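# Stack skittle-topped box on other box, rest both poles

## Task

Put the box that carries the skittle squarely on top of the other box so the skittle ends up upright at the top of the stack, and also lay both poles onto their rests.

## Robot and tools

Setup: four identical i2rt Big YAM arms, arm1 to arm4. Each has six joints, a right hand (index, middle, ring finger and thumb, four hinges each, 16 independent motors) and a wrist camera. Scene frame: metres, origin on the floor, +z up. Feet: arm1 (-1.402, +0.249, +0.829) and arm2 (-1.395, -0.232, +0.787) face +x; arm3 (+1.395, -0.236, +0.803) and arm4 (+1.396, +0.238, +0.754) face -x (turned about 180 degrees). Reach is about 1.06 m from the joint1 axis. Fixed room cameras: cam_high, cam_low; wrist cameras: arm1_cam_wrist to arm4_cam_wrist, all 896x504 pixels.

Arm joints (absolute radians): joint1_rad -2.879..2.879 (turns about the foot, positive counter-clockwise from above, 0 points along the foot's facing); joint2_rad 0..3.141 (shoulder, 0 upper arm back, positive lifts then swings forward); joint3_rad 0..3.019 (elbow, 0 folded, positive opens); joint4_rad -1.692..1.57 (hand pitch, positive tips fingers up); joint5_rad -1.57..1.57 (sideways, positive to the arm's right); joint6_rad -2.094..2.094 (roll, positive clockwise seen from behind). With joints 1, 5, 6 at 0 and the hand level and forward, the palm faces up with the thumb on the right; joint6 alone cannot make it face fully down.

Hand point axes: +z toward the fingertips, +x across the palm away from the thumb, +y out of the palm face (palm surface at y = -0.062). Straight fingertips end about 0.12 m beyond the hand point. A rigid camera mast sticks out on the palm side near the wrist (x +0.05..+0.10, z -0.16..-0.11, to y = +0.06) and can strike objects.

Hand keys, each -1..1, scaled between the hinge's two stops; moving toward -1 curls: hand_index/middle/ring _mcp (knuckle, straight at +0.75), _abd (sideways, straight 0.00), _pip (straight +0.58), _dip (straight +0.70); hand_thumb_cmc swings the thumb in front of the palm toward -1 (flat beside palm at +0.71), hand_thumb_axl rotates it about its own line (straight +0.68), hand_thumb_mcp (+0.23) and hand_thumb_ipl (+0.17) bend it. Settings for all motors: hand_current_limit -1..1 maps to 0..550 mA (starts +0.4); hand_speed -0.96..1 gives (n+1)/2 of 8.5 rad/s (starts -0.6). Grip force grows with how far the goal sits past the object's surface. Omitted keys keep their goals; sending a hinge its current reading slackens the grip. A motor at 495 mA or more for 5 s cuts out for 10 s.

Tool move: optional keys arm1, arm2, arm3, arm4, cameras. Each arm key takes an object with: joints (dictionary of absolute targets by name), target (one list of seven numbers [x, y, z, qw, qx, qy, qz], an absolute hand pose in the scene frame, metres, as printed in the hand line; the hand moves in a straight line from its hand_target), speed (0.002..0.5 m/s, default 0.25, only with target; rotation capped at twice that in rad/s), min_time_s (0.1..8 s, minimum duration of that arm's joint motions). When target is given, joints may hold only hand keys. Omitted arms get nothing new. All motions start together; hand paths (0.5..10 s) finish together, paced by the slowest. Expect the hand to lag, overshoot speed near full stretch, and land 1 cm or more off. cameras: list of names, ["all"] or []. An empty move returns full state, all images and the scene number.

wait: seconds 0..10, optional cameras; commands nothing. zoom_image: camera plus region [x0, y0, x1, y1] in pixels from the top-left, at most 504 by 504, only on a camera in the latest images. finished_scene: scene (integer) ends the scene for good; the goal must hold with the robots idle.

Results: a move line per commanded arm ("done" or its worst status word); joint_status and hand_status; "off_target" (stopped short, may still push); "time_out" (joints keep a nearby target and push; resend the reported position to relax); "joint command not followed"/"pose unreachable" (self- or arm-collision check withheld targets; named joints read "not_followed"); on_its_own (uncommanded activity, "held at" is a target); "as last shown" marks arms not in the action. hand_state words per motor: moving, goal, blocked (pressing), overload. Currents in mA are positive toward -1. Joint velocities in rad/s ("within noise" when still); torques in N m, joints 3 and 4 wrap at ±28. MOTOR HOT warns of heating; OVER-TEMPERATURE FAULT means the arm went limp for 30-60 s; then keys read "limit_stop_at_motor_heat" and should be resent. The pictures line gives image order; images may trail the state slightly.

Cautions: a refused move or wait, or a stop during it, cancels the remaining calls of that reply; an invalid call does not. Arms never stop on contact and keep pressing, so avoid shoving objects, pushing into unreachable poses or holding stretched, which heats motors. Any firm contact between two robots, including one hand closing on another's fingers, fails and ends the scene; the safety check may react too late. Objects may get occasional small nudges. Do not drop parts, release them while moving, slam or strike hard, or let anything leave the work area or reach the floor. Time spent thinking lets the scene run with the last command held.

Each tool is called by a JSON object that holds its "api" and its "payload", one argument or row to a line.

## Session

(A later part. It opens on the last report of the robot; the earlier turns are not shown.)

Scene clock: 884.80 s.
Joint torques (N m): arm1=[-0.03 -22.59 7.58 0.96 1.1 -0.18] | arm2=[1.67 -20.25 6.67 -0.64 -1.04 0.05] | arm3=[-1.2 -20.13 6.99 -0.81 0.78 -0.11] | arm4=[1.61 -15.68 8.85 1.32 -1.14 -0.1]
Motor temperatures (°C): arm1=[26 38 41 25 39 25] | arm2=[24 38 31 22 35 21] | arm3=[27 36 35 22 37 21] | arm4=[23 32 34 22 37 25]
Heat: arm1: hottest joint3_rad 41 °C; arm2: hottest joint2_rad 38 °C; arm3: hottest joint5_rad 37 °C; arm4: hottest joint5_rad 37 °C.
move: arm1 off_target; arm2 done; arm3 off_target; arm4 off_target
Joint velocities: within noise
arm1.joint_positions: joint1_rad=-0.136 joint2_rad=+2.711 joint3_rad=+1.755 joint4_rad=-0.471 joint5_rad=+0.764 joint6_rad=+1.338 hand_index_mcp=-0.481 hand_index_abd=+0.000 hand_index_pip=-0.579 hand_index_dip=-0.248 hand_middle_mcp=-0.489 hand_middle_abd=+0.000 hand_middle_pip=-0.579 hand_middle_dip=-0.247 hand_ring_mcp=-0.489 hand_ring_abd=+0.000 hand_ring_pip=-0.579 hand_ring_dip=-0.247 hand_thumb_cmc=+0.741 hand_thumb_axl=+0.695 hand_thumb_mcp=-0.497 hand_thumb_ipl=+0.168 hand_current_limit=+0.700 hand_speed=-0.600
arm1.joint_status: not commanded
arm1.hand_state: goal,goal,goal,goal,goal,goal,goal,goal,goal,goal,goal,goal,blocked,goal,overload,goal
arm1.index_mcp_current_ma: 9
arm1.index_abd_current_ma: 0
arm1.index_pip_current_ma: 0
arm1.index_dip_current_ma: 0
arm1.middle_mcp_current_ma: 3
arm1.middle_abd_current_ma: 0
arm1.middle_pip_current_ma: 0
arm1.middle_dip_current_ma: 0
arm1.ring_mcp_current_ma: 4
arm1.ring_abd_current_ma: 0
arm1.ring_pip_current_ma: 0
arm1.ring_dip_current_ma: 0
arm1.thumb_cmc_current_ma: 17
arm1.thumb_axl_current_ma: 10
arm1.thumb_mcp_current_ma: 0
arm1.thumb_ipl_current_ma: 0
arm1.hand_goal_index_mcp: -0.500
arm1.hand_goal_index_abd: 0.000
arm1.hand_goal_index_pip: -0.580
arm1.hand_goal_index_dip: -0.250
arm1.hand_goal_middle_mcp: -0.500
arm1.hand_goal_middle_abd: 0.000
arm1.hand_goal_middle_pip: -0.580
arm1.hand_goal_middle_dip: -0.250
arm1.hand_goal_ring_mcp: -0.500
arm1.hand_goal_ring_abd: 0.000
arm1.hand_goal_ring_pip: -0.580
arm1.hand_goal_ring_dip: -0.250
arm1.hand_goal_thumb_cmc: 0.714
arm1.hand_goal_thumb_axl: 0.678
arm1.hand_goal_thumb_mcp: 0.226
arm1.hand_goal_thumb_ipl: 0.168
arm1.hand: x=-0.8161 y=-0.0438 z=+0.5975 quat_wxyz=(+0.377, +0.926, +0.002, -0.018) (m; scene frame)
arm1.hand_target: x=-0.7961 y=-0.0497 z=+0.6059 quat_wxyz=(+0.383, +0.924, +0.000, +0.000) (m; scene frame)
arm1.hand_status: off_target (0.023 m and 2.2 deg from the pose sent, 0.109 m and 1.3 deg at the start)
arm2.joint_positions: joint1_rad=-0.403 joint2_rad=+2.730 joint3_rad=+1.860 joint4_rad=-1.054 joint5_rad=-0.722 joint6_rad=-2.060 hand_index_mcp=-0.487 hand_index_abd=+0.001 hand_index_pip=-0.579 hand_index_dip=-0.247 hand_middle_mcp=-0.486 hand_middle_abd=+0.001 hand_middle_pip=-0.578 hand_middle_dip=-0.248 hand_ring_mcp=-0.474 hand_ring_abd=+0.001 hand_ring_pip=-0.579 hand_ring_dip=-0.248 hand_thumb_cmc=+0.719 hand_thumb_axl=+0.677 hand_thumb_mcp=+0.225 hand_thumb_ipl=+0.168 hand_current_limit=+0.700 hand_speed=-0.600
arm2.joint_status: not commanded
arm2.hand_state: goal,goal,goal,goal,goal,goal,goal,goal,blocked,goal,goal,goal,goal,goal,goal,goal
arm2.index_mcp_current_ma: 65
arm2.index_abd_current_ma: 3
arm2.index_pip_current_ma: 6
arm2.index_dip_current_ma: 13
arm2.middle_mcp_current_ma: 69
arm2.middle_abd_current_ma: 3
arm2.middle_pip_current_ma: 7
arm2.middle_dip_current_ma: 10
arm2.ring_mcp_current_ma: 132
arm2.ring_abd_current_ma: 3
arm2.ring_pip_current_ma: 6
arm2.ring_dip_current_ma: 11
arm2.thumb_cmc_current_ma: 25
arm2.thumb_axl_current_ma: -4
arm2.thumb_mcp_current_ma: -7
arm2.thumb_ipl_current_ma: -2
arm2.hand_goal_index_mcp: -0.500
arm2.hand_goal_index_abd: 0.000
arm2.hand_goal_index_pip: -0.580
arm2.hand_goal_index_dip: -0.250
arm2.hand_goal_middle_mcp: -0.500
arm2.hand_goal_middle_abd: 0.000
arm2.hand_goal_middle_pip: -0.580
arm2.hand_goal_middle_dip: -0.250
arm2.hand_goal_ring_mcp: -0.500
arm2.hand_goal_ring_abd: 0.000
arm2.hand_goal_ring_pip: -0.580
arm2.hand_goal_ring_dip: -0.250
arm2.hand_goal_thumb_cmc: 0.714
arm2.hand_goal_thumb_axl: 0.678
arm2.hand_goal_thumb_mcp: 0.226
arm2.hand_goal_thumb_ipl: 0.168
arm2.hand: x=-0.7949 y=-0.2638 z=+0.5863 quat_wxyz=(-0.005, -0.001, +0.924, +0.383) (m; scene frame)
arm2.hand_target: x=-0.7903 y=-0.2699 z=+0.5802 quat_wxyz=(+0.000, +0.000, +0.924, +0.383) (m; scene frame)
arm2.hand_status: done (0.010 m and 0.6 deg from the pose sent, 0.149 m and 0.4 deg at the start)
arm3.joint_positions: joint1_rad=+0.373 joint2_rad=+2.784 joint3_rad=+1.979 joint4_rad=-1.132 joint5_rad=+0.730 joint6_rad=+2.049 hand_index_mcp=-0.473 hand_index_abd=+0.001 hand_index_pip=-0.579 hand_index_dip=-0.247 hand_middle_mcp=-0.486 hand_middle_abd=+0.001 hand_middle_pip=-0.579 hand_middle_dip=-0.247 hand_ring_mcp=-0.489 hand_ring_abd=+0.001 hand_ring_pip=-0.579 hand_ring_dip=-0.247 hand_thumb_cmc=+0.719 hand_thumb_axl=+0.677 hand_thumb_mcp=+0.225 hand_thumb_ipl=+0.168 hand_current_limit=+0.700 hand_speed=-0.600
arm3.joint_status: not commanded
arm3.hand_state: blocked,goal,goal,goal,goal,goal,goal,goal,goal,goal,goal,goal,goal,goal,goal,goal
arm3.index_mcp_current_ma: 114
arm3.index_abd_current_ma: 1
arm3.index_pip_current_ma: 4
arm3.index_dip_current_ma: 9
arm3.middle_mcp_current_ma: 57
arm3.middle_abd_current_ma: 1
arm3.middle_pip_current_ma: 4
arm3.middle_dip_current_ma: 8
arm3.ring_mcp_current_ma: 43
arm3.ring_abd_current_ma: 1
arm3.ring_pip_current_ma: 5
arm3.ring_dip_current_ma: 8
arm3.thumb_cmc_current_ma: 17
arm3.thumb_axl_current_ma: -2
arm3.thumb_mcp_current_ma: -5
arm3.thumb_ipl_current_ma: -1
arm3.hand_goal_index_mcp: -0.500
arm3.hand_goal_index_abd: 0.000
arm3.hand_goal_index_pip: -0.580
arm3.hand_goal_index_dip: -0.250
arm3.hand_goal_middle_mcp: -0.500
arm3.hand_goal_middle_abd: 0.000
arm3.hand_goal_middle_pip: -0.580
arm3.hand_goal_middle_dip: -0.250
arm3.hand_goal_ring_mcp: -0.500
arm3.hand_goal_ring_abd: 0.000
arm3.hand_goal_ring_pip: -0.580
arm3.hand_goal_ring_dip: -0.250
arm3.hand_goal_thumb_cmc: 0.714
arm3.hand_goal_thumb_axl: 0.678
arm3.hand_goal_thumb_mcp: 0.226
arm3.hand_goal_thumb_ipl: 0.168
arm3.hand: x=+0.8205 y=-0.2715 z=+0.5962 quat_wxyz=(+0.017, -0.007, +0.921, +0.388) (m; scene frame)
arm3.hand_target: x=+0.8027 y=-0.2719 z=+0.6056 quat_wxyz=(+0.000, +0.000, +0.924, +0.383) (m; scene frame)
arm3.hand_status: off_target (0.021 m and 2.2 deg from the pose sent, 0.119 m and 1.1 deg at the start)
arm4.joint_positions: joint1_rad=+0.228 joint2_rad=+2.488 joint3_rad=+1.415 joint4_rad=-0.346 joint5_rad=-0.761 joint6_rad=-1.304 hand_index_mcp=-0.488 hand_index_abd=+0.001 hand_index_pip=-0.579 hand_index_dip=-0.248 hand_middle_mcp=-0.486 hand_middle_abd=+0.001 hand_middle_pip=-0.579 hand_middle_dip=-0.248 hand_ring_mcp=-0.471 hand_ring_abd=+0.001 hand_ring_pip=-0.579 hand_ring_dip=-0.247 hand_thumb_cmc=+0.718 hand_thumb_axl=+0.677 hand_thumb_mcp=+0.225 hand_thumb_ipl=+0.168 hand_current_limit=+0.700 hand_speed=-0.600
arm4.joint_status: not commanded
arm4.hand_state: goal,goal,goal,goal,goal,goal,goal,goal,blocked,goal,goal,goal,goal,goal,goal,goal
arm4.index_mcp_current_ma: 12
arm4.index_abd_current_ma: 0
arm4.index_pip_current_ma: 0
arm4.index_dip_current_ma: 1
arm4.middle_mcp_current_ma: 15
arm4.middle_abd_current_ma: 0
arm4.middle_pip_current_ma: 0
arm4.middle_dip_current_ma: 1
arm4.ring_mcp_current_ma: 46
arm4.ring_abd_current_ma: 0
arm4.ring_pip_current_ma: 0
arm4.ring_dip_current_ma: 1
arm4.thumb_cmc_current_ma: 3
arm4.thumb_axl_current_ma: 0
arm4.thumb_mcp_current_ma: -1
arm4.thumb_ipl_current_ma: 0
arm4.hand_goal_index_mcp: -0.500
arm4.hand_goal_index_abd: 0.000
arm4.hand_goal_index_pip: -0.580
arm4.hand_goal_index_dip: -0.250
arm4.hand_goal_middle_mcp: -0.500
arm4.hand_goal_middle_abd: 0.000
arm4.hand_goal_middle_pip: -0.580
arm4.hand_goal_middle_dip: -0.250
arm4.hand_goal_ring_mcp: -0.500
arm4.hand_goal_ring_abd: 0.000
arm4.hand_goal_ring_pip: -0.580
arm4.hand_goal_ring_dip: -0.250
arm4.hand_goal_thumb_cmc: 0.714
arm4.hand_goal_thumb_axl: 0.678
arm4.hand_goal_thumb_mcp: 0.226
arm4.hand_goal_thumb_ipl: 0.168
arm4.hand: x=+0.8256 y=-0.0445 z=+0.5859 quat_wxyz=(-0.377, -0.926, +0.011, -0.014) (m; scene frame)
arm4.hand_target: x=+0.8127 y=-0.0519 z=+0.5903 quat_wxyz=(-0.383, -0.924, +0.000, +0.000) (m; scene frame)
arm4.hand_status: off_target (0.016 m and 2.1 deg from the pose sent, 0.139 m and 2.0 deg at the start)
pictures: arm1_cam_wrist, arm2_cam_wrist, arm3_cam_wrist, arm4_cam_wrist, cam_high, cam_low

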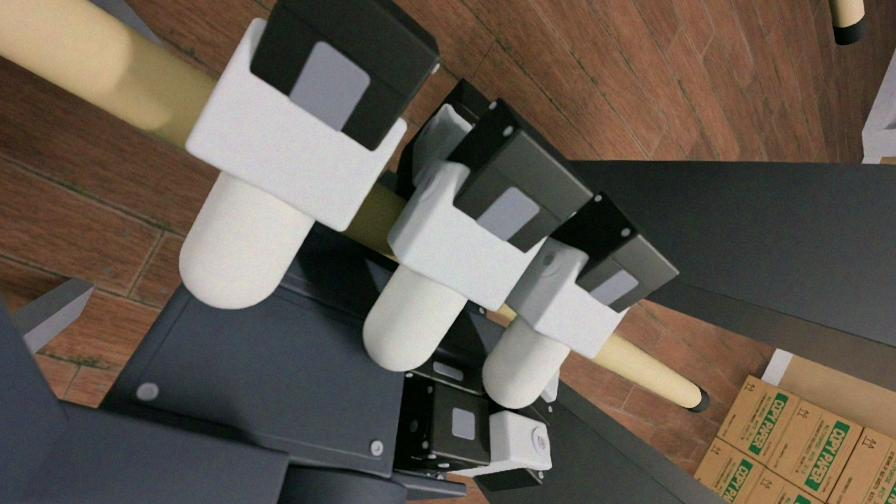

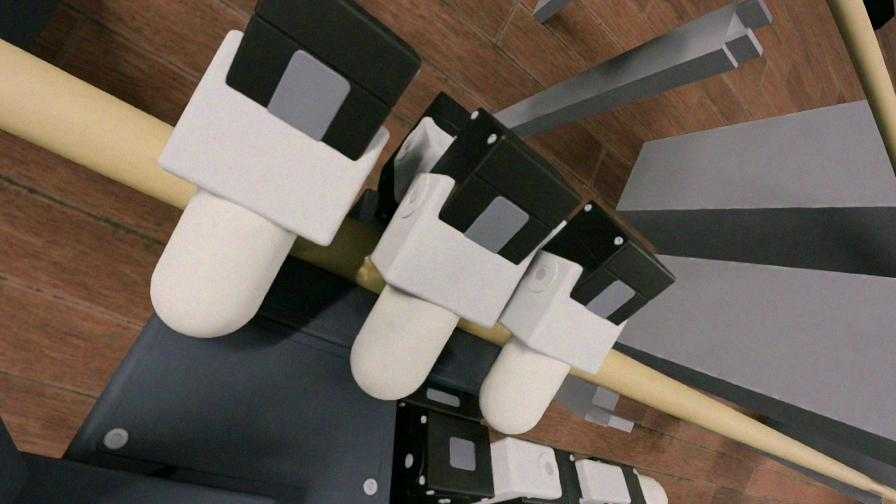

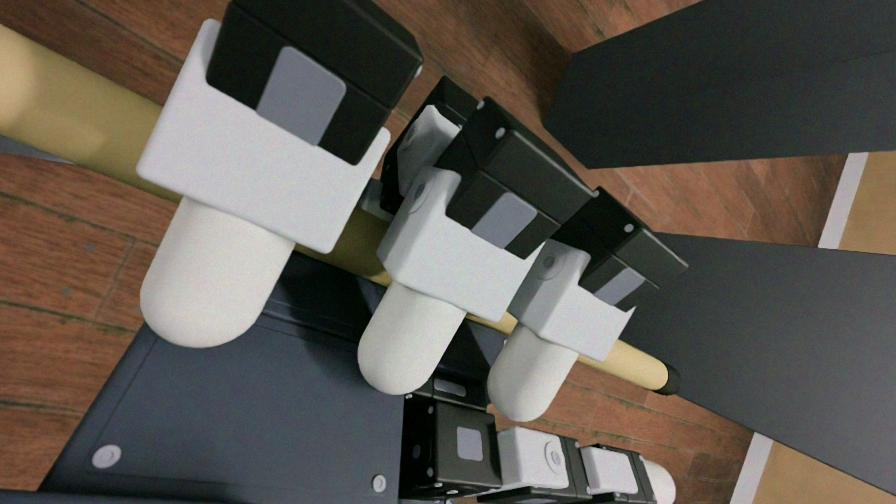

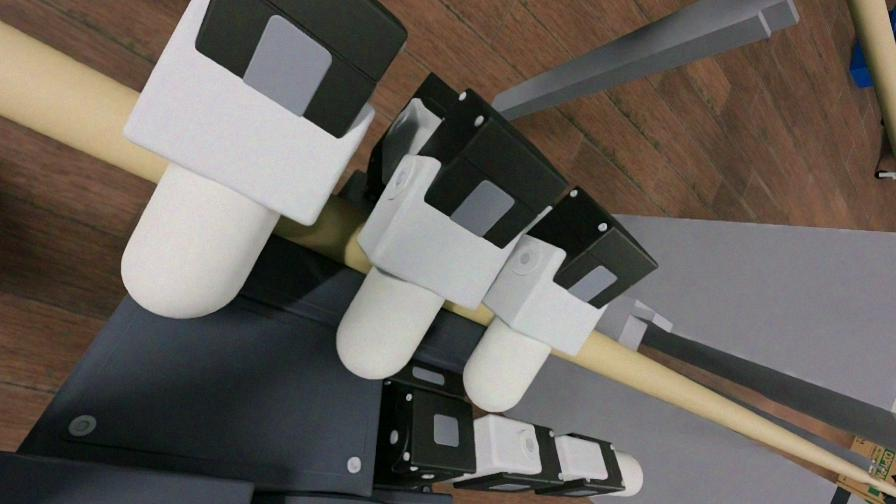

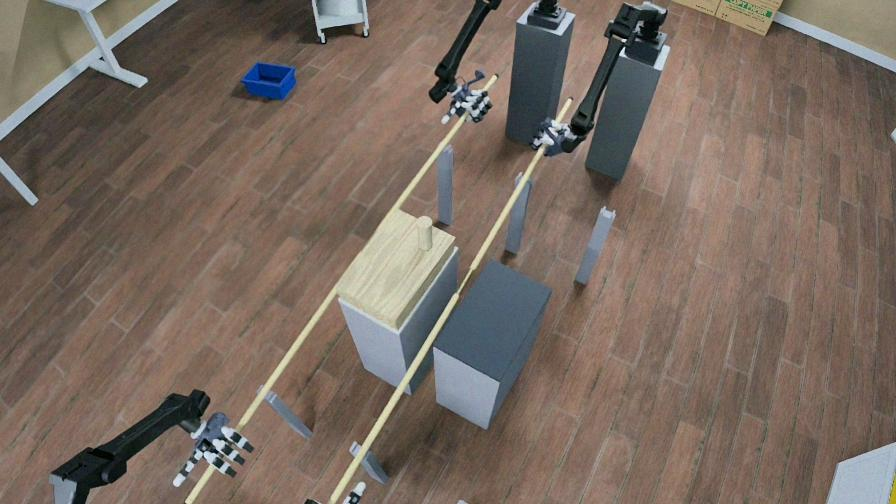

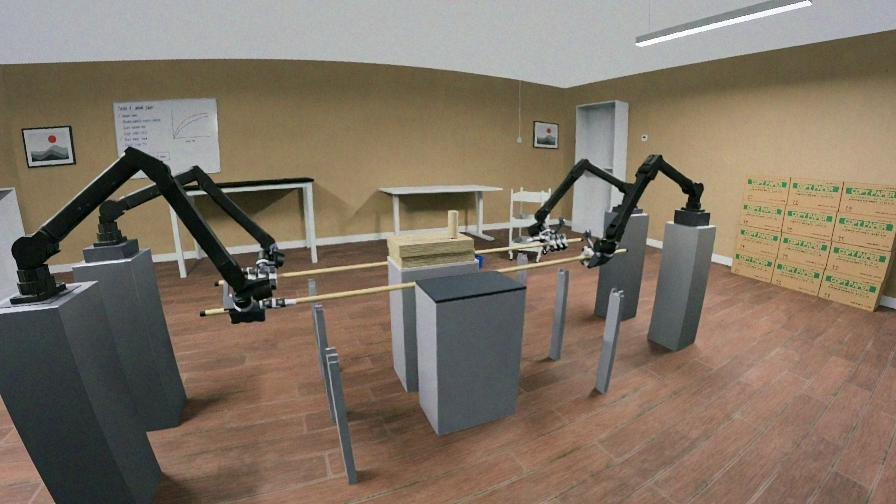

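{"api": "move", "payload": {
  "arm1": {"target":[-0.795,-0.066,0.590,0.3827,0.9239,0,0],"speed":0.04},
  "arm4": {"target":[0.812,-0.078,0.573,0.3827,0.9239,0,0],"speed":0.04},
  "arm2": {"target":[-0.790,-0.272,0.560,0,0,0.9239,0.3827],"speed":0.04},
  "arm3": {"target":[0.802,-0.288,0.589,0,0,0.9239,0.3827],"speed":0.04},
  "cameras": ["cam_high","cam_low"]
}}

{"api": "zoom_image", "payload": {
  "camera": "cam_high",
  "region": [340, 430, 390, 480]
}}

{"api": "zoom_image", "payload": {
  "camera": "cam_high",
  "region": [495, 160, 545, 210]
}}

{"api": "zoom_image", "payload": {
  "camera": "cam_high",
  "region": [240, 370, 290, 420]
}}

{"api": "zoom_image", "payload": {
  "camera": "cam_high",
  "region": [420, 130, 470, 180]
}}

{"api": "zoom_image", "payload": {
  "camera": "cam_low",
  "region": [500, 220, 600, 290]
}}

{"api": "zoom_image", "payload": {
  "camera": "cam_low",
  "region": [290, 260, 350, 330]
}}

Scene clock: 915.63 s.
Joint torques (N m): arm1=[-0.21 -22.71 7.65 1.07 1.05 -0.23] | arm2=[1.38 -20.54 6.94 -0.58 -1 0.03] | arm3=[0.32 -20.31 7.46 -1.91 0.7 0.09] | arm4=[2.26 -15.74 8.91 1.28 -0.97 0]
Motor temperatures (°C): arm1=[26 41 40 25 38 25] | arm2=[24 36 31 22 34 21] | arm3=[26 36 34 22 35 21] | arm4=[23 33 34 22 35 24]
Heat: arm1: hottest joint2_rad 41 °C; arm2: hottest joint2_rad 36 °C; arm3: hottest joint2_rad 36 °C; arm4: hottest joint5_rad 35 °C.
move: arm1 off_target; arm2 off_target; arm3 off_target; arm4 off_target
Joint velocities: within noise
arm1.joint_positions: joint1_rad=-0.158 joint2_rad=+2.747 joint3_rad=+1.785 joint4_rad=-0.445 joint5_rad=+0.760 joint6_rad=+1.309 hand_index_mcp=-0.481 hand_index_abd=+0.000 hand_index_pip=-0.579 hand_index_dip=-0.248 hand_middle_mcp=-0.489 hand_middle_abd=+0.000 hand_middle_pip=-0.579 hand_middle_dip=-0.247 hand_ring_mcp=-0.489 hand_ring_abd=+0.000 hand_ring_pip=-0.579 hand_ring_dip=-0.247 hand_thumb_cmc=+0.740 hand_thumb_axl=+0.695 hand_thumb_mcp=-0.497 hand_thumb_ipl=+0.168 hand_current_limit=+0.700 hand_speed=-0.600
arm1.joint_status: not commanded
arm1.hand_state: goal,goal,goal,goal,goal,goal,goal,goal,goal,goal,goal,goal,blocked,goal,overload,goal
arm1.index_mcp_current_ma: 9
arm1.index_abd_current_ma: 0
arm1.index_pip_current_ma: 0
arm1.index_dip_current_ma: 0
arm1.middle_mcp_current_ma: 3
arm1.middle_abd_current_ma: 0
arm1.middle_pip_current_ma: 0
arm1.middle_dip_current_ma: 0
arm1.ring_mcp_current_ma: 4
arm1.ring_abd_current_ma: 0
arm1.ring_pip_current_ma: 0
arm1.ring_dip_current_ma: 0
arm1.thumb_cmc_current_ma: 15
arm1.thumb_axl_current_ma: 10
arm1.thumb_mcp_current_ma: 0
arm1.thumb_ipl_current_ma: 0
arm1.hand_goal_index_mcp: -0.500
arm1.hand_goal_index_abd: 0.000
arm1.hand_goal_index_pip: -0.580
arm1.hand_goal_index_dip: -0.250
arm1.hand_goal_middle_mcp: -0.500
arm1.hand_goal_middle_abd: 0.000
arm1.hand_goal_middle_pip: -0.580
arm1.hand_goal_middle_dip: -0.250
arm1.hand_goal_ring_mcp: -0.500
arm1.hand_goal_ring_abd: 0.000
arm1.hand_goal_ring_pip: -0.580
arm1.hand_goal_ring_dip: -0.250
arm1.hand_goal_thumb_cmc: 0.714
arm1.hand_goal_thumb_axl: 0.678
arm1.hand_goal_thumb_mcp: 0.226
arm1.hand_goal_thumb_ipl: 0.168
arm1.hand: x=-0.8161 y=-0.0582 z=+0.5830 quat_wxyz=(+0.377, +0.926, +0.001, -0.017) (m; scene frame)
arm1.hand_target: x=-0.7960 y=-0.0655 z=+0.5912 quat_wxyz=(+0.383, +0.924, +0.000, +0.000) (m; scene frame)
arm1.hand_status: off_target (0.024 m and 2.1 deg from the pose sent, 0.032 m and 2.2 deg at the start)
arm2.joint_positions: joint1_rad=-0.403 joint2_rad=+2.779 joint3_rad=+1.895 joint4_rad=-1.050 joint5_rad=-0.722 joint6_rad=-2.060 hand_index_mcp=-0.487 hand_index_abd=+0.001 hand_index_pip=-0.579 hand_index_dip=-0.247 hand_middle_mcp=-0.486 hand_middle_abd=+0.001 hand_middle_pip=-0.578 hand_middle_dip=-0.248 hand_ring_mcp=-0.473 hand_ring_abd=+0.001 hand_ring_pip=-0.579 hand_ring_dip=-0.248 hand_thumb_cmc=+0.719 hand_thumb_axl=+0.677 hand_thumb_mcp=+0.225 hand_thumb_ipl=+0.168 hand_current_limit=+0.700 hand_speed=-0.600
arm2.joint_status: not commanded
arm2.hand_state: goal,goal,goal,goal,goal,goal,goal,goal,blocked,goal,goal,goal,goal,goal,goal,goal
arm2.index_mcp_current_ma: 65
arm2.index_abd_current_ma: 3
arm2.index_pip_current_ma: 6
arm2.index_dip_current_ma: 13
arm2.middle_mcp_current_ma: 69
arm2.middle_abd_current_ma: 3
arm2.middle_pip_current_ma: 7
arm2.middle_dip_current_ma: 10
arm2.ring_mcp_current_ma: 136
arm2.ring_abd_current_ma: 3
arm2.ring_pip_current_ma: 6
arm2.ring_dip_current_ma: 11
arm2.thumb_cmc_current_ma: 25
arm2.thumb_axl_current_ma: -4
arm2.thumb_mcp_current_ma: -7
arm2.thumb_ipl_current_ma: -2
arm2.hand_goal_index_mcp: -0.500
arm2.hand_goal_index_abd: 0.000
arm2.hand_goal_index_pip: -0.580
arm2.hand_goal_index_dip: -0.250
arm2.hand_goal_middle_mcp: -0.500
arm2.hand_goal_middle_abd: 0.000
arm2.hand_goal_middle_pip: -0.580
arm2.hand_goal_middle_dip: -0.250
arm2.hand_goal_ring_mcp: -0.500
arm2.hand_goal_ring_abd: 0.000
arm2.hand_goal_ring_pip: -0.580
arm2.hand_goal_ring_dip: -0.250
arm2.hand_goal_thumb_cmc: 0.714
arm2.hand_goal_thumb_axl: 0.678
arm2.hand_goal_thumb_mcp: 0.226
arm2.hand_goal_thumb_ipl: 0.168
arm2.hand: x=-0.7963 y=-0.2633 z=+0.5652 quat_wxyz=(-0.010, +0.001, +0.923, +0.385) (m; scene frame)
arm2.hand_target: x=-0.7904 y=-0.2719 z=+0.5603 quat_wxyz=(+0.000, +0.000, +0.924, +0.382) (m; scene frame)
arm2.hand_status: off_target (0.012 m and 1.2 deg from the pose sent, 0.028 m and 0.6 deg at the start)
arm3.joint_positions: joint1_rad=+0.377 joint2_rad=+2.840 joint3_rad=+2.041 joint4_rad=-1.142 joint5_rad=+0.725 joint6_rad=+2.053 hand_index_mcp=-0.473 hand_index_abd=+0.001 hand_index_pip=-0.579 hand_index_dip=-0.247 hand_middle_mcp=-0.486 hand_middle_abd=+0.001 hand_middle_pip=-0.579 hand_middle_dip=-0.247 hand_ring_mcp=-0.489 hand_ring_abd=+0.001 hand_ring_pip=-0.579 hand_ring_dip=-0.247 hand_thumb_cmc=+0.719 hand_thumb_axl=+0.677 hand_thumb_mcp=+0.225 hand_thumb_ipl=+0.168 hand_current_limit=+0.700 hand_speed=-0.600
arm3.joint_status: not commanded
arm3.hand_state: blocked,goal,goal,goal,goal,goal,goal,goal,goal,goal,goal,goal,goal,goal,goal,goal
arm3.index_mcp_current_ma: 114
arm3.index_abd_current_ma: 1
arm3.index_pip_current_ma: 4
arm3.index_dip_current_ma: 9
arm3.middle_mcp_current_ma: 57
arm3.middle_abd_current_ma: 1
arm3.middle_pip_current_ma: 4
arm3.middle_dip_current_ma: 8
arm3.ring_mcp_current_ma: 43
arm3.ring_abd_current_ma: 1
arm3.ring_pip_current_ma: 5
arm3.ring_dip_current_ma: 8
arm3.thumb_cmc_current_ma: 17
arm3.thumb_axl_current_ma: -2
arm3.thumb_mcp_current_ma: -5
arm3.thumb_ipl_current_ma: -1
arm3.hand_goal_index_mcp: -0.500
arm3.hand_goal_index_abd: 0.000
arm3.hand_goal_index_pip: -0.580
arm3.hand_goal_index_dip: -0.250
arm3.hand_goal_middle_mcp: -0.500
arm3.hand_goal_middle_abd: 0.000
arm3.hand_goal_middle_pip: -0.580
arm3.hand_goal_middle_dip: -0.250
arm3.hand_goal_ring_mcp: -0.500
arm3.hand_goal_ring_abd: 0.000
arm3.hand_goal_ring_pip: -0.580
arm3.hand_goal_ring_dip: -0.250
arm3.hand_goal_thumb_cmc: 0.714
arm3.hand_goal_thumb_axl: 0.678
arm3.hand_goal_thumb_mcp: 0.226
arm3.hand_goal_thumb_ipl: 0.168
arm3.hand: x=+0.8176 y=-0.2757 z=+0.5761 quat_wxyz=(+0.018, -0.007, +0.922, +0.386) (m; scene frame)
arm3.hand_target: x=+0.8028 y=-0.2878 z=+0.5893 quat_wxyz=(+0.000, +0.000, +0.924, +0.382) (m; scene frame)
arm3.hand_status: off_target (0.024 m and 2.3 deg from the pose sent, 0.026 m and 2.2 deg at the start)
arm4.joint_positions: joint1_rad=+0.266 joint2_rad=+2.529 joint3_rad=+1.443 joint4_rad=-0.291 joint5_rad=-0.756 joint6_rad=-1.257 hand_index_mcp=-0.488 hand_index_abd=+0.001 hand_index_pip=-0.579 hand_index_dip=-0.248 hand_middle_mcp=-0.487 hand_middle_abd=+0.001 hand_middle_pip=-0.579 hand_middle_dip=-0.248 hand_ring_mcp=-0.471 hand_ring_abd=+0.001 hand_ring_pip=-0.579 hand_ring_dip=-0.247 hand_thumb_cmc=+0.718 hand_thumb_axl=+0.677 hand_thumb_mcp=+0.225 hand_thumb_ipl=+0.168 hand_current_limit=+0.700 hand_speed=-0.600
arm4.joint_status: not commanded
arm4.hand_state: goal,goal,goal,goal,goal,goal,goal,goal,blocked,goal,goal,goal,goal,goal,goal,goal
arm4.index_mcp_current_ma: 12
arm4.index_abd_current_ma: 0
arm4.index_pip_current_ma: 0
arm4.index_dip_current_ma: 1
arm4.middle_mcp_current_ma: 14
arm4.middle_abd_current_ma: 0
arm4.middle_pip_current_ma: 0
arm4.middle_dip_current_ma: 1
arm4.ring_mcp_current_ma: 46
arm4.ring_abd_current_ma: 0
arm4.ring_pip_current_ma: 0
arm4.ring_dip_current_ma: 1
arm4.thumb_cmc_current_ma: 3
arm4.thumb_axl_current_ma: 0
arm4.thumb_mcp_current_ma: -1
arm4.thumb_ipl_current_ma: 0
arm4.hand_goal_index_mcp: -0.500
arm4.hand_goal_index_abd: 0.000
arm4.hand_goal_index_pip: -0.580
arm4.hand_goal_index_dip: -0.250
arm4.hand_goal_middle_mcp: -0.500
arm4.hand_goal_middle_abd: 0.000
arm4.hand_goal_middle_pip: -0.580
arm4.hand_goal_middle_dip: -0.250
arm4.hand_goal_ring_mcp: -0.500
arm4.hand_goal_ring_abd: 0.000
arm4.hand_goal_ring_pip: -0.580
arm4.hand_goal_ring_dip: -0.250
arm4.hand_goal_thumb_cmc: 0.714
arm4.hand_goal_thumb_axl: 0.678
arm4.hand_goal_thumb_mcp: 0.226
arm4.hand_goal_thumb_ipl: 0.168
arm4.hand: x=+0.8245 y=-0.0671 z=+0.5709 quat_wxyz=(-0.378, -0.926, +0.007, -0.010) (m; scene frame)
arm4.hand_target: x=+0.8128 y=-0.0778 z=+0.5735 quat_wxyz=(-0.383, -0.924, +0.000, +0.000) (m; scene frame)
arm4.hand_status: off_target (0.017 m and 1.5 deg from the pose sent, 0.038 m and 2.1 deg at the start)
pictures: cam_high, cam_low

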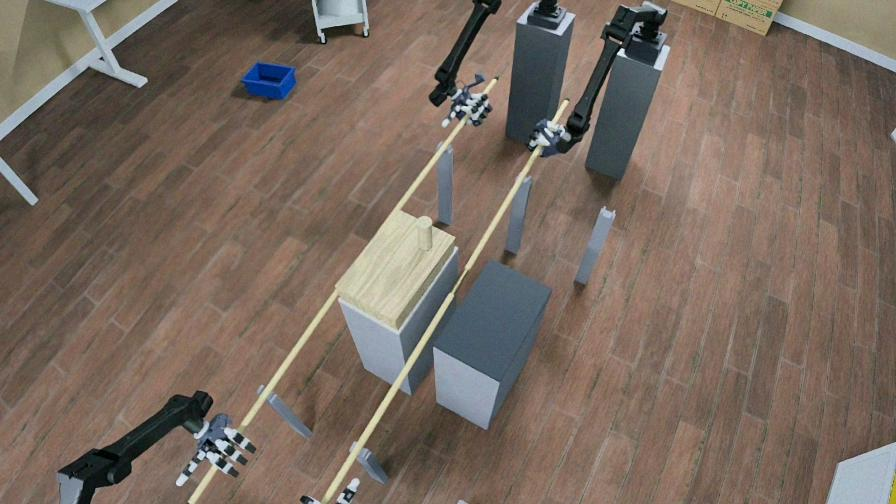

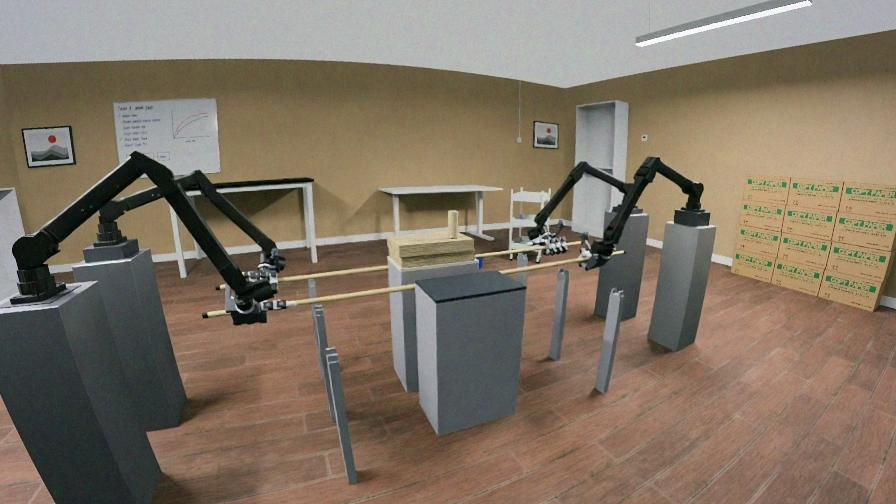

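Scaled by 10.080 from the camera's 896x504 image, which has a finer 1280x720 frame.

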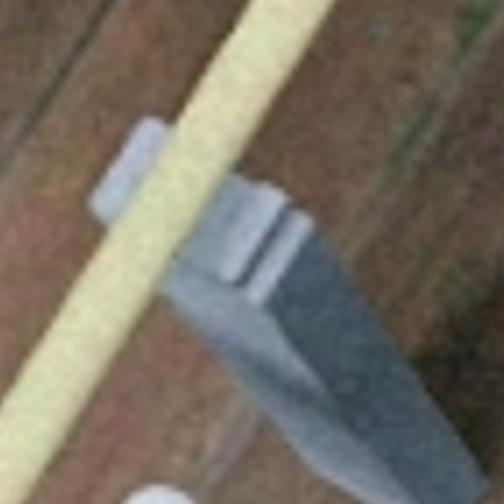

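Scaled by 10.080 from the camera's 896x504 image, which has a finer 1280x720 frame.

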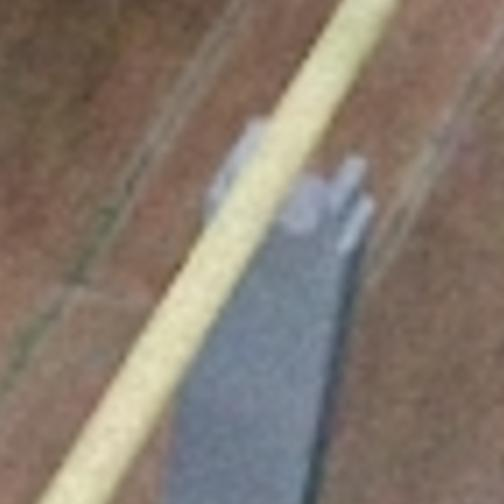

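Scaled by 10.080 from the camera's 896x504 image, which has a finer 1280x720 frame.

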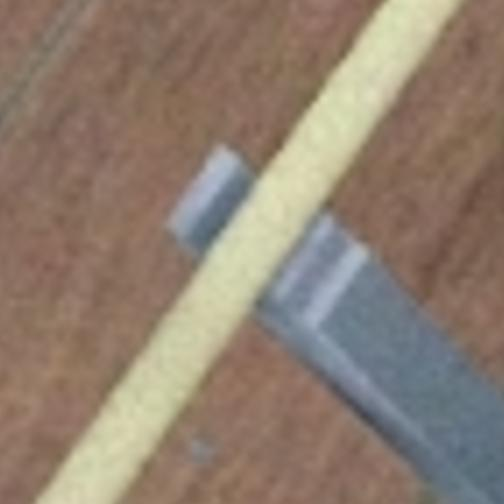

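Scaled by 10.080 from the camera's 896x504 image, which has a finer 1280x720 frame.

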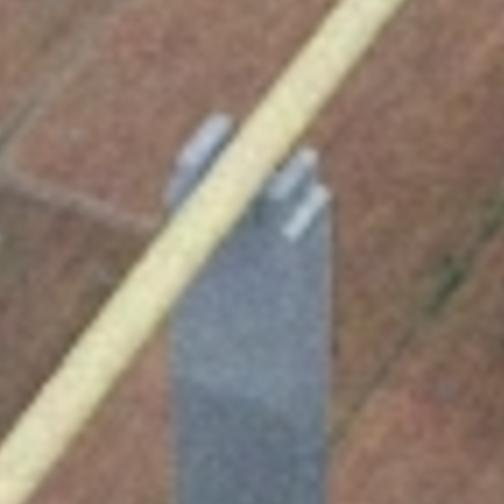

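Scaled by 5.040 from the camera's 896x504 image, which has a finer 1280x720 frame.

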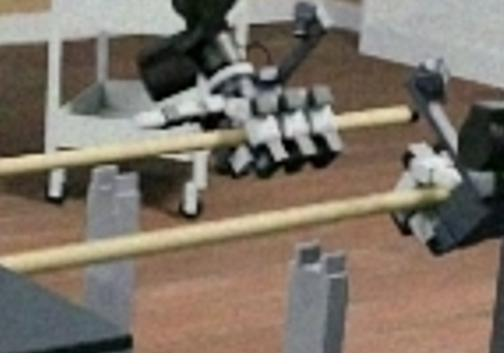

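Scaled by 7.200 from the camera's 896x504 image, which has a finer 1280x720 frame.

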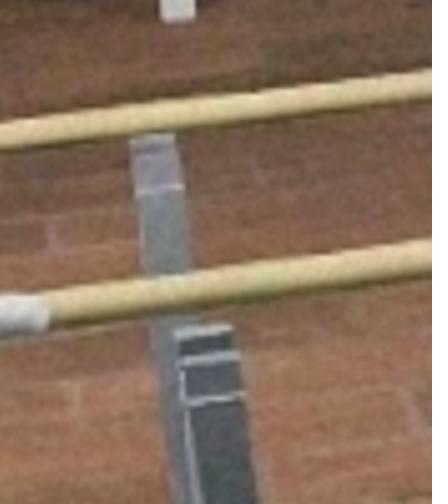

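{"api": "zoom_image", "payload": {
  "camera": "cam_high",
  "region": [580, 190, 630, 240]
}}

{"api": "zoom_image", "payload": {
  "camera": "cam_low",
  "region": [595, 275, 635, 315]
}}

{"api": "zoom_image", "payload": {
  "camera": "cam_high",
  "region": [440, 470, 490, 504]
}}

Scaled by 10.080 from the camera's 896x504 image, which has a finer 1280x720 frame.

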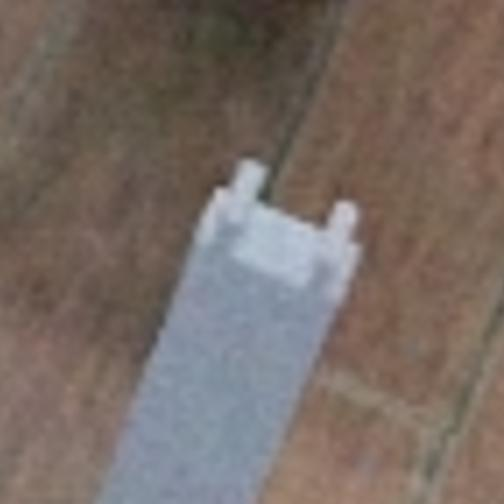

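Scaled by 12.600 from the camera's 896x504 image, which has a finer 1280x720 frame.

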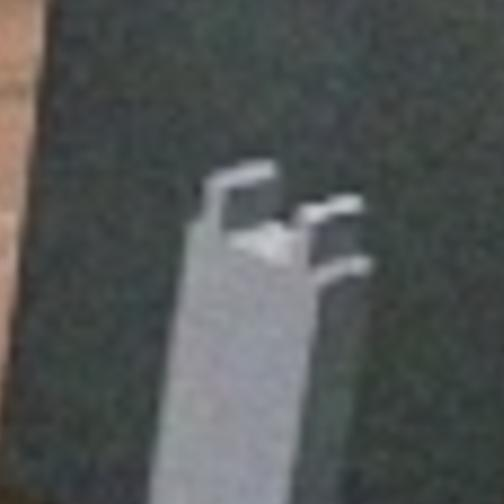

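Scaled by 10.080 from the camera's 896x504 image, which has a finer 1280x720 frame.

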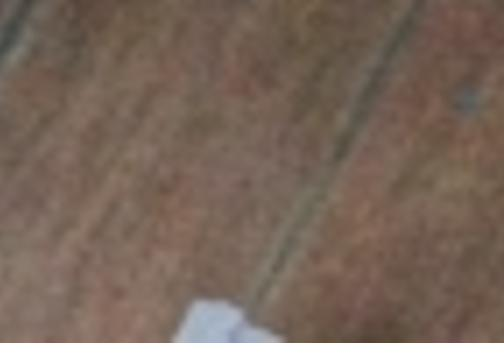

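{"api": "move", "payload": {
  "arm1": {"target":[-0.795,-0.064,0.570,0.3827,0.9239,0,0],"speed":0.04},
  "arm4": {"target":[0.812,-0.083,0.553,0.3827,0.9239,0,0],"speed":0.04},
  "arm2": {"target":[-0.790,-0.276,0.540,0,0,0.9239,0.3827],"speed":0.04},
  "arm3": {"target":[0.802,-0.297,0.569,0,0,0.9239,0.3827],"speed":0.04},
  "cameras": ["cam_high","cam_low"]
}}

{"api": "zoom_image", "payload": {
  "camera": "cam_high",
  "region": [340, 430, 390, 480]
}}

{"api": "zoom_image", "payload": {
  "camera": "cam_high",
  "region": [495, 160, 545, 210]
}}

{"api": "zoom_image", "payload": {
  "camera": "cam_high",
  "region": [240, 370, 290, 420]
}}

{"api": "zoom_image", "payload": {
  "camera": "cam_high",
  "region": [420, 130, 470, 180]
}}

{"api": "zoom_image", "payload": {
  "camera": "cam_low",
  "region": [500, 220, 600, 290]
}}

{"api": "zoom_image", "payload": {
  "camera": "cam_low",
  "region": [290, 260, 350, 330]
}}

Scene clock: 970.33 s.
Joint torques (N m): arm1=[0.15 -22.71 7.54 1.02 1.08 -0.18] | arm2=[1.2 -20.42 6.71 -0.65 -0.95 -0.02] | arm3=[0.38 -20.31 7.36 -2.02 0.68 0.06] | arm4=[2.55 -15.97 8.61 1.36 -0.97 0.03]
Motor temperatures (°C): arm1=[26 36 39 25 36 25] | arm2=[24 40 32 22 32 21] | arm3=[26 39 35 22 32 20] | arm4=[23 29 34 22 33 24]
Heat: arm1: hottest joint3_rad 39 °C; arm2: hottest joint2_rad 40 °C; arm3: hottest joint2_rad 39 °C; arm4: hottest joint3_rad 34 °C.
move: arm1 off_target; arm2 off_target; arm3 off_target; arm4 off_target
Joint velocities: within noise
arm1.joint_positions: joint1_rad=-0.158 joint2_rad=+2.794 joint3_rad=+1.822 joint4_rad=-0.436 joint5_rad=+0.760 joint6_rad=+1.309 hand_index_mcp=-0.481 hand_index_abd=+0.000 hand_index_pip=-0.579 hand_index_dip=-0.248 hand_middle_mcp=-0.489 hand_middle_abd=+0.000 hand_middle_pip=-0.579 hand_middle_dip=-0.247 hand_ring_mcp=-0.489 hand_ring_abd=+0.000 hand_ring_pip=-0.579 hand_ring_dip=-0.247 hand_thumb_cmc=+0.740 hand_thumb_axl=+0.695 hand_thumb_mcp=-0.497 hand_thumb_ipl=+0.168 hand_current_limit=+0.700 hand_speed=-0.600
arm1.joint_status: not commanded
arm1.hand_state: goal,goal,goal,goal,goal,goal,goal,goal,goal,goal,goal,goal,blocked,goal,overload,goal
arm1.index_mcp_current_ma: 9
arm1.index_abd_current_ma: 0
arm1.index_pip_current_ma: 0
arm1.index_dip_current_ma: 0
arm1.middle_mcp_current_ma: 3
arm1.middle_abd_current_ma: 0
arm1.middle_pip_current_ma: 0
arm1.middle_dip_current_ma: 0
arm1.ring_mcp_current_ma: 4
arm1.ring_abd_current_ma: 0
arm1.ring_pip_current_ma: 0
arm1.ring_dip_current_ma: 0
arm1.thumb_cmc_current_ma: 15
arm1.thumb_axl_current_ma: 10
arm1.thumb_mcp_current_ma: 0
arm1.thumb_ipl_current_ma: 0
arm1.hand_goal_index_mcp: -0.500
arm1.hand_goal_index_abd: 0.000
arm1.hand_goal_index_pip: -0.580
arm1.hand_goal_index_dip: -0.250
arm1.hand_goal_middle_mcp: -0.500
arm1.hand_goal_middle_abd: 0.000
arm1.hand_goal_middle_pip: -0.580
arm1.hand_goal_middle_dip: -0.250
arm1.hand_goal_ring_mcp: -0.500
arm1.hand_goal_ring_abd: 0.000
arm1.hand_goal_ring_pip: -0.580
arm1.hand_goal_ring_dip: -0.250
arm1.hand_goal_thumb_cmc: 0.714
arm1.hand_goal_thumb_axl: 0.678
arm1.hand_goal_thumb_mcp: 0.226
arm1.hand_goal_thumb_ipl: 0.168
arm1.hand: x=-0.8165 y=-0.0581 z=+0.5626 quat_wxyz=(+0.376, +0.926, +0.001, -0.018) (m; scene frame)
arm1.hand_target: x=-0.7961 y=-0.0635 z=+0.5709 quat_wxyz=(+0.383, +0.924, +0.000, +0.000) (m; scene frame)
arm1.hand_status: off_target (0.023 m and 2.2 deg from the pose sent, 0.025 m and 2.1 deg at the start)
arm2.joint_positions: joint1_rad=-0.406 joint2_rad=+2.826 joint3_rad=+1.943 joint4_rad=-1.048 joint5_rad=-0.722 joint6_rad=-2.062 hand_index_mcp=-0.487 hand_index_abd=+0.001 hand_index_pip=-0.579 hand_index_dip=-0.247 hand_middle_mcp=-0.486 hand_middle_abd=+0.001 hand_middle_pip=-0.578 hand_middle_dip=-0.248 hand_ring_mcp=-0.475 hand_ring_abd=+0.001 hand_ring_pip=-0.579 hand_ring_dip=-0.248 hand_thumb_cmc=+0.719 hand_thumb_axl=+0.677 hand_thumb_mcp=+0.225 hand_thumb_ipl=+0.168 hand_current_limit=+0.700 hand_speed=-0.600
arm2.joint_status: not commanded
arm2.hand_state: goal,goal,goal,goal,goal,goal,goal,goal,blocked,goal,goal,goal,goal,goal,goal,goal
arm2.index_mcp_current_ma: 65
arm2.index_abd_current_ma: 3
arm2.index_pip_current_ma: 6
arm2.index_dip_current_ma: 13
arm2.middle_mcp_current_ma: 68
arm2.middle_abd_current_ma: 3
arm2.middle_pip_current_ma: 7
arm2.middle_dip_current_ma: 10
arm2.ring_mcp_current_ma: 126
arm2.ring_abd_current_ma: 3
arm2.ring_pip_current_ma: 6
arm2.ring_dip_current_ma: 11
arm2.thumb_cmc_current_ma: 25
arm2.thumb_axl_current_ma: -4
arm2.thumb_mcp_current_ma: -7
arm2.thumb_ipl_current_ma: -2
arm2.hand_goal_index_mcp: -0.500
arm2.hand_goal_index_abd: 0.000
arm2.hand_goal_index_pip: -0.580
arm2.hand_goal_index_dip: -0.250
arm2.hand_goal_middle_mcp: -0.500
arm2.hand_goal_middle_abd: 0.000
arm2.hand_goal_middle_pip: -0.580
arm2.hand_goal_middle_dip: -0.250
arm2.hand_goal_ring_mcp: -0.500
arm2.hand_goal_ring_abd: 0.000
arm2.hand_goal_ring_pip: -0.580
arm2.hand_goal_ring_dip: -0.250
arm2.hand_goal_thumb_cmc: 0.714
arm2.hand_goal_thumb_axl: 0.678
arm2.hand_goal_thumb_mcp: 0.226
arm2.hand_goal_thumb_ipl: 0.168
arm2.hand: x=-0.7934 y=-0.2663 z=+0.5472 quat_wxyz=(-0.008, +0.001, +0.923, +0.384) (m; scene frame)
arm2.hand_target: x=-0.7905 y=-0.2759 z=+0.5402 quat_wxyz=(+0.000, +0.000, +0.924, +0.382) (m; scene frame)
arm2.hand_status: off_target (0.013 m and 0.9 deg from the pose sent, 0.029 m and 1.1 deg at the start)
arm3.joint_positions: joint1_rad=+0.390 joint2_rad=+2.895 joint3_rad=+2.109 joint4_rad=-1.157 joint5_rad=+0.721 joint6_rad=+2.070 hand_index_mcp=-0.485 hand_index_abd=+0.001 hand_index_pip=-0.579 hand_index_dip=-0.247 hand_middle_mcp=-0.486 hand_middle_abd=+0.001 hand_middle_pip=-0.579 hand_middle_dip=-0.247 hand_ring_mcp=-0.489 hand_ring_abd=+0.001 hand_ring_pip=-0.579 hand_ring_dip=-0.247 hand_thumb_cmc=+0.719 hand_thumb_axl=+0.677 hand_thumb_mcp=+0.225 hand_thumb_ipl=+0.168 hand_current_limit=+0.700 hand_speed=-0.600
arm3.joint_status: not commanded
arm3.hand_state: goal,goal,goal,goal,goal,goal,goal,goal,goal,goal,goal,goal,goal,goal,goal,goal
arm3.index_mcp_current_ma: 62
arm3.index_abd_current_ma: 1
arm3.index_pip_current_ma: 4
arm3.index_dip_current_ma: 9
arm3.middle_mcp_current_ma: 57
arm3.middle_abd_current_ma: 1
arm3.middle_pip_current_ma: 4
arm3.middle_dip_current_ma: 8
arm3.ring_mcp_current_ma: 43
arm3.ring_abd_current_ma: 1
arm3.ring_pip_current_ma: 4
arm3.ring_dip_current_ma: 8
arm3.thumb_cmc_current_ma: 17
arm3.thumb_axl_current_ma: -2
arm3.thumb_mcp_current_ma: -5
arm3.thumb_ipl_current_ma: -1
arm3.hand_goal_index_mcp: -0.500
arm3.hand_goal_index_abd: 0.000
arm3.hand_goal_index_pip: -0.580
arm3.hand_goal_index_dip: -0.250
arm3.hand_goal_middle_mcp: -0.500
arm3.hand_goal_middle_abd: 0.000
arm3.hand_goal_middle_pip: -0.580
arm3.hand_goal_middle_dip: -0.250
arm3.hand_goal_ring_mcp: -0.500
arm3.hand_goal_ring_abd: 0.000
arm3.hand_goal_ring_pip: -0.580
arm3.hand_goal_ring_dip: -0.250
arm3.hand_goal_thumb_cmc: 0.714
arm3.hand_goal_thumb_axl: 0.678
arm3.hand_goal_thumb_mcp: 0.226
arm3.hand_goal_thumb_ipl: 0.168
arm3.hand: x=+0.8152 y=-0.2859 z=+0.5576 quat_wxyz=(+0.014, -0.005, +0.923, +0.385) (m; scene frame)
arm3.hand_target: x=+0.8026 y=-0.2969 z=+0.5693 quat_wxyz=(+0.000, +0.000, +0.924, +0.382) (m; scene frame)
arm3.hand_status: off_target (0.021 m and 1.8 deg from the pose sent, 0.027 m and 2.3 deg at the start)
arm4.joint_positions: joint1_rad=+0.273 joint2_rad=+2.576 joint3_rad=+1.473 joint4_rad=-0.265 joint5_rad=-0.754 joint6_rad=-1.245 hand_index_mcp=-0.488 hand_index_abd=+0.001 hand_index_pip=-0.579 hand_index_dip=-0.248 hand_middle_mcp=-0.487 hand_middle_abd=+0.001 hand_middle_pip=-0.579 hand_middle_dip=-0.248 hand_ring_mcp=-0.471 hand_ring_abd=+0.001 hand_ring_pip=-0.579 hand_ring_dip=-0.247 hand_thumb_cmc=+0.718 hand_thumb_axl=+0.677 hand_thumb_mcp=+0.225 hand_thumb_ipl=+0.168 hand_current_limit=+0.700 hand_speed=-0.600
arm4.joint_status: not commanded
arm4.hand_state: goal,goal,goal,goal,goal,goal,goal,goal,blocked,goal,goal,goal,goal,goal,goal,goal
arm4.index_mcp_current_ma: 12
arm4.index_abd_current_ma: 0
arm4.index_pip_current_ma: 0
arm4.index_dip_current_ma: 1
arm4.middle_mcp_current_ma: 14
arm4.middle_abd_current_ma: 0
arm4.middle_pip_current_ma: 0
arm4.middle_dip_current_ma: 1
arm4.ring_mcp_current_ma: 46
arm4.ring_abd_current_ma: 0
arm4.ring_pip_current_ma: 0
arm4.ring_dip_current_ma: 1
arm4.thumb_cmc_current_ma: 3
arm4.thumb_axl_current_ma: 0
arm4.thumb_mcp_current_ma: -1
arm4.thumb_ipl_current_ma: 0
arm4.hand_goal_index_mcp: -0.500
arm4.hand_goal_index_abd: 0.000
arm4.hand_goal_index_pip: -0.580
arm4.hand_goal_index_dip: -0.250
arm4.hand_goal_middle_mcp: -0.500
arm4.hand_goal_middle_abd: 0.000
arm4.hand_goal_middle_pip: -0.580
arm4.hand_goal_middle_dip: -0.250
arm4.hand_goal_ring_mcp: -0.500
arm4.hand_goal_ring_abd: 0.000
arm4.hand_goal_ring_pip: -0.580
arm4.hand_goal_ring_dip: -0.250
arm4.hand_goal_thumb_cmc: 0.714
arm4.hand_goal_thumb_axl: 0.678
arm4.hand_goal_thumb_mcp: 0.226
arm4.hand_goal_thumb_ipl: 0.168
arm4.hand: x=+0.8234 y=-0.0714 z=+0.5512 quat_wxyz=(-0.378, -0.926, +0.008, -0.010) (m; scene frame)
arm4.hand_target: x=+0.8127 y=-0.0828 z=+0.5536 quat_wxyz=(-0.383, -0.924, +0.000, +0.000) (m; scene frame)
arm4.hand_status: off_target (0.016 m and 1.5 deg from the pose sent, 0.027 m and 1.5 deg at the start)
pictures: cam_high, cam_low

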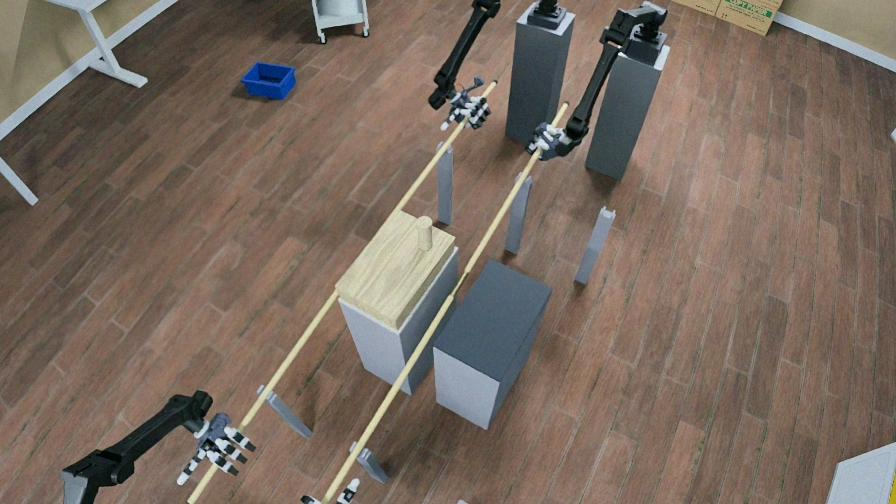

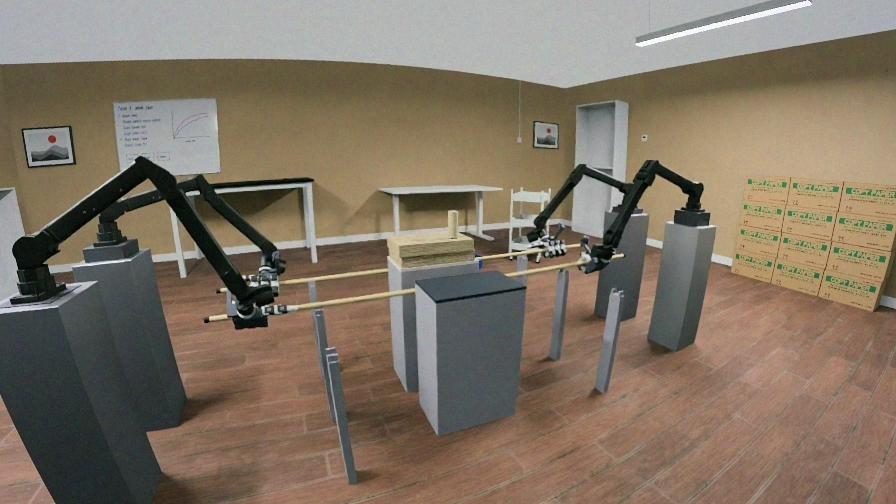

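Scaled by 10.080 from the camera's 896x504 image, which has a finer 1280x720 frame.

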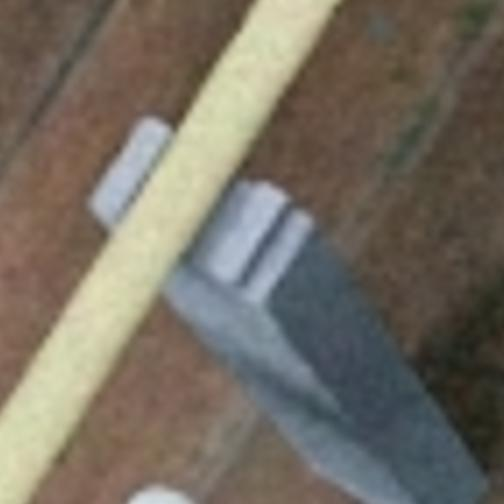

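Scaled by 10.080 from the camera's 896x504 image, which has a finer 1280x720 frame.

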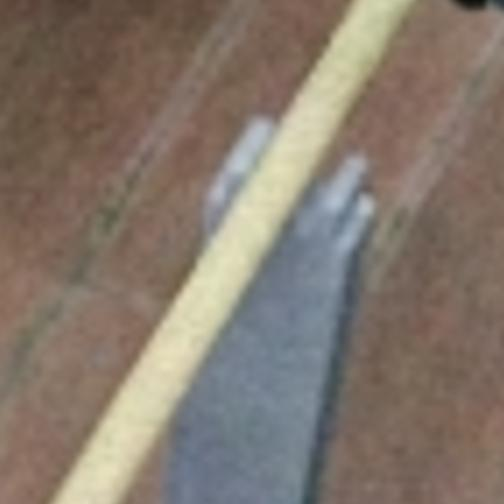

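Scaled by 10.080 from the camera's 896x504 image, which has a finer 1280x720 frame.

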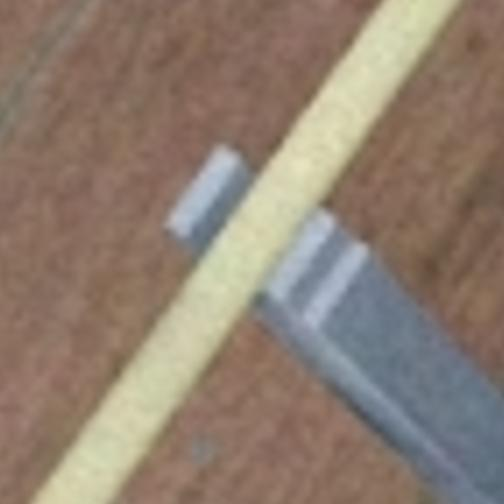

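Scaled by 10.080 from the camera's 896x504 image, which has a finer 1280x720 frame.

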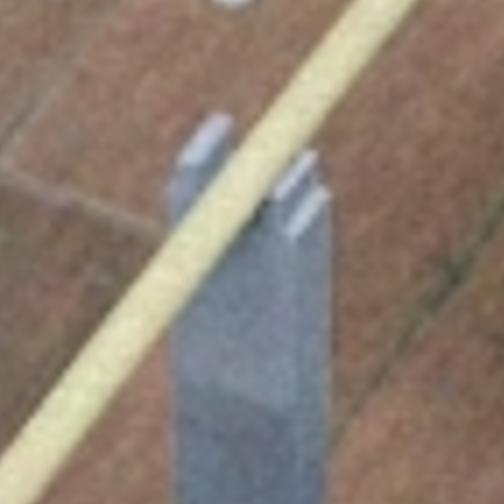

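Scaled by 5.040 from the camera's 896x504 image, which has a finer 1280x720 frame.

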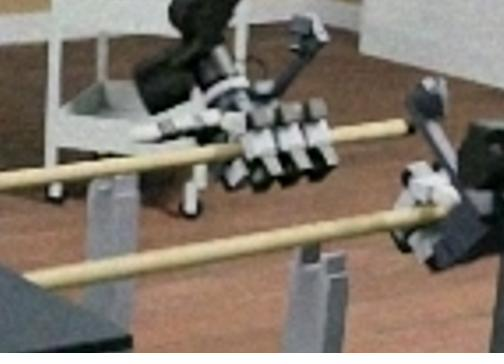

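Scaled by 7.200 from the camera's 896x504 image, which has a finer 1280x720 frame.

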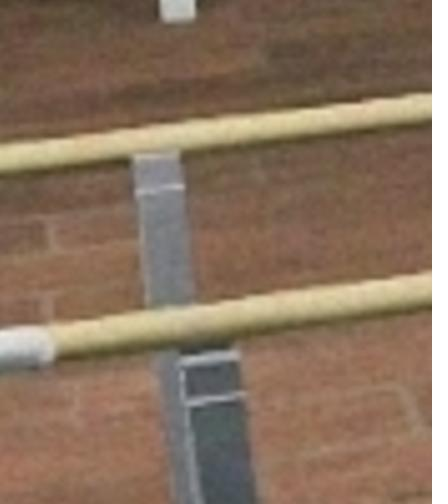

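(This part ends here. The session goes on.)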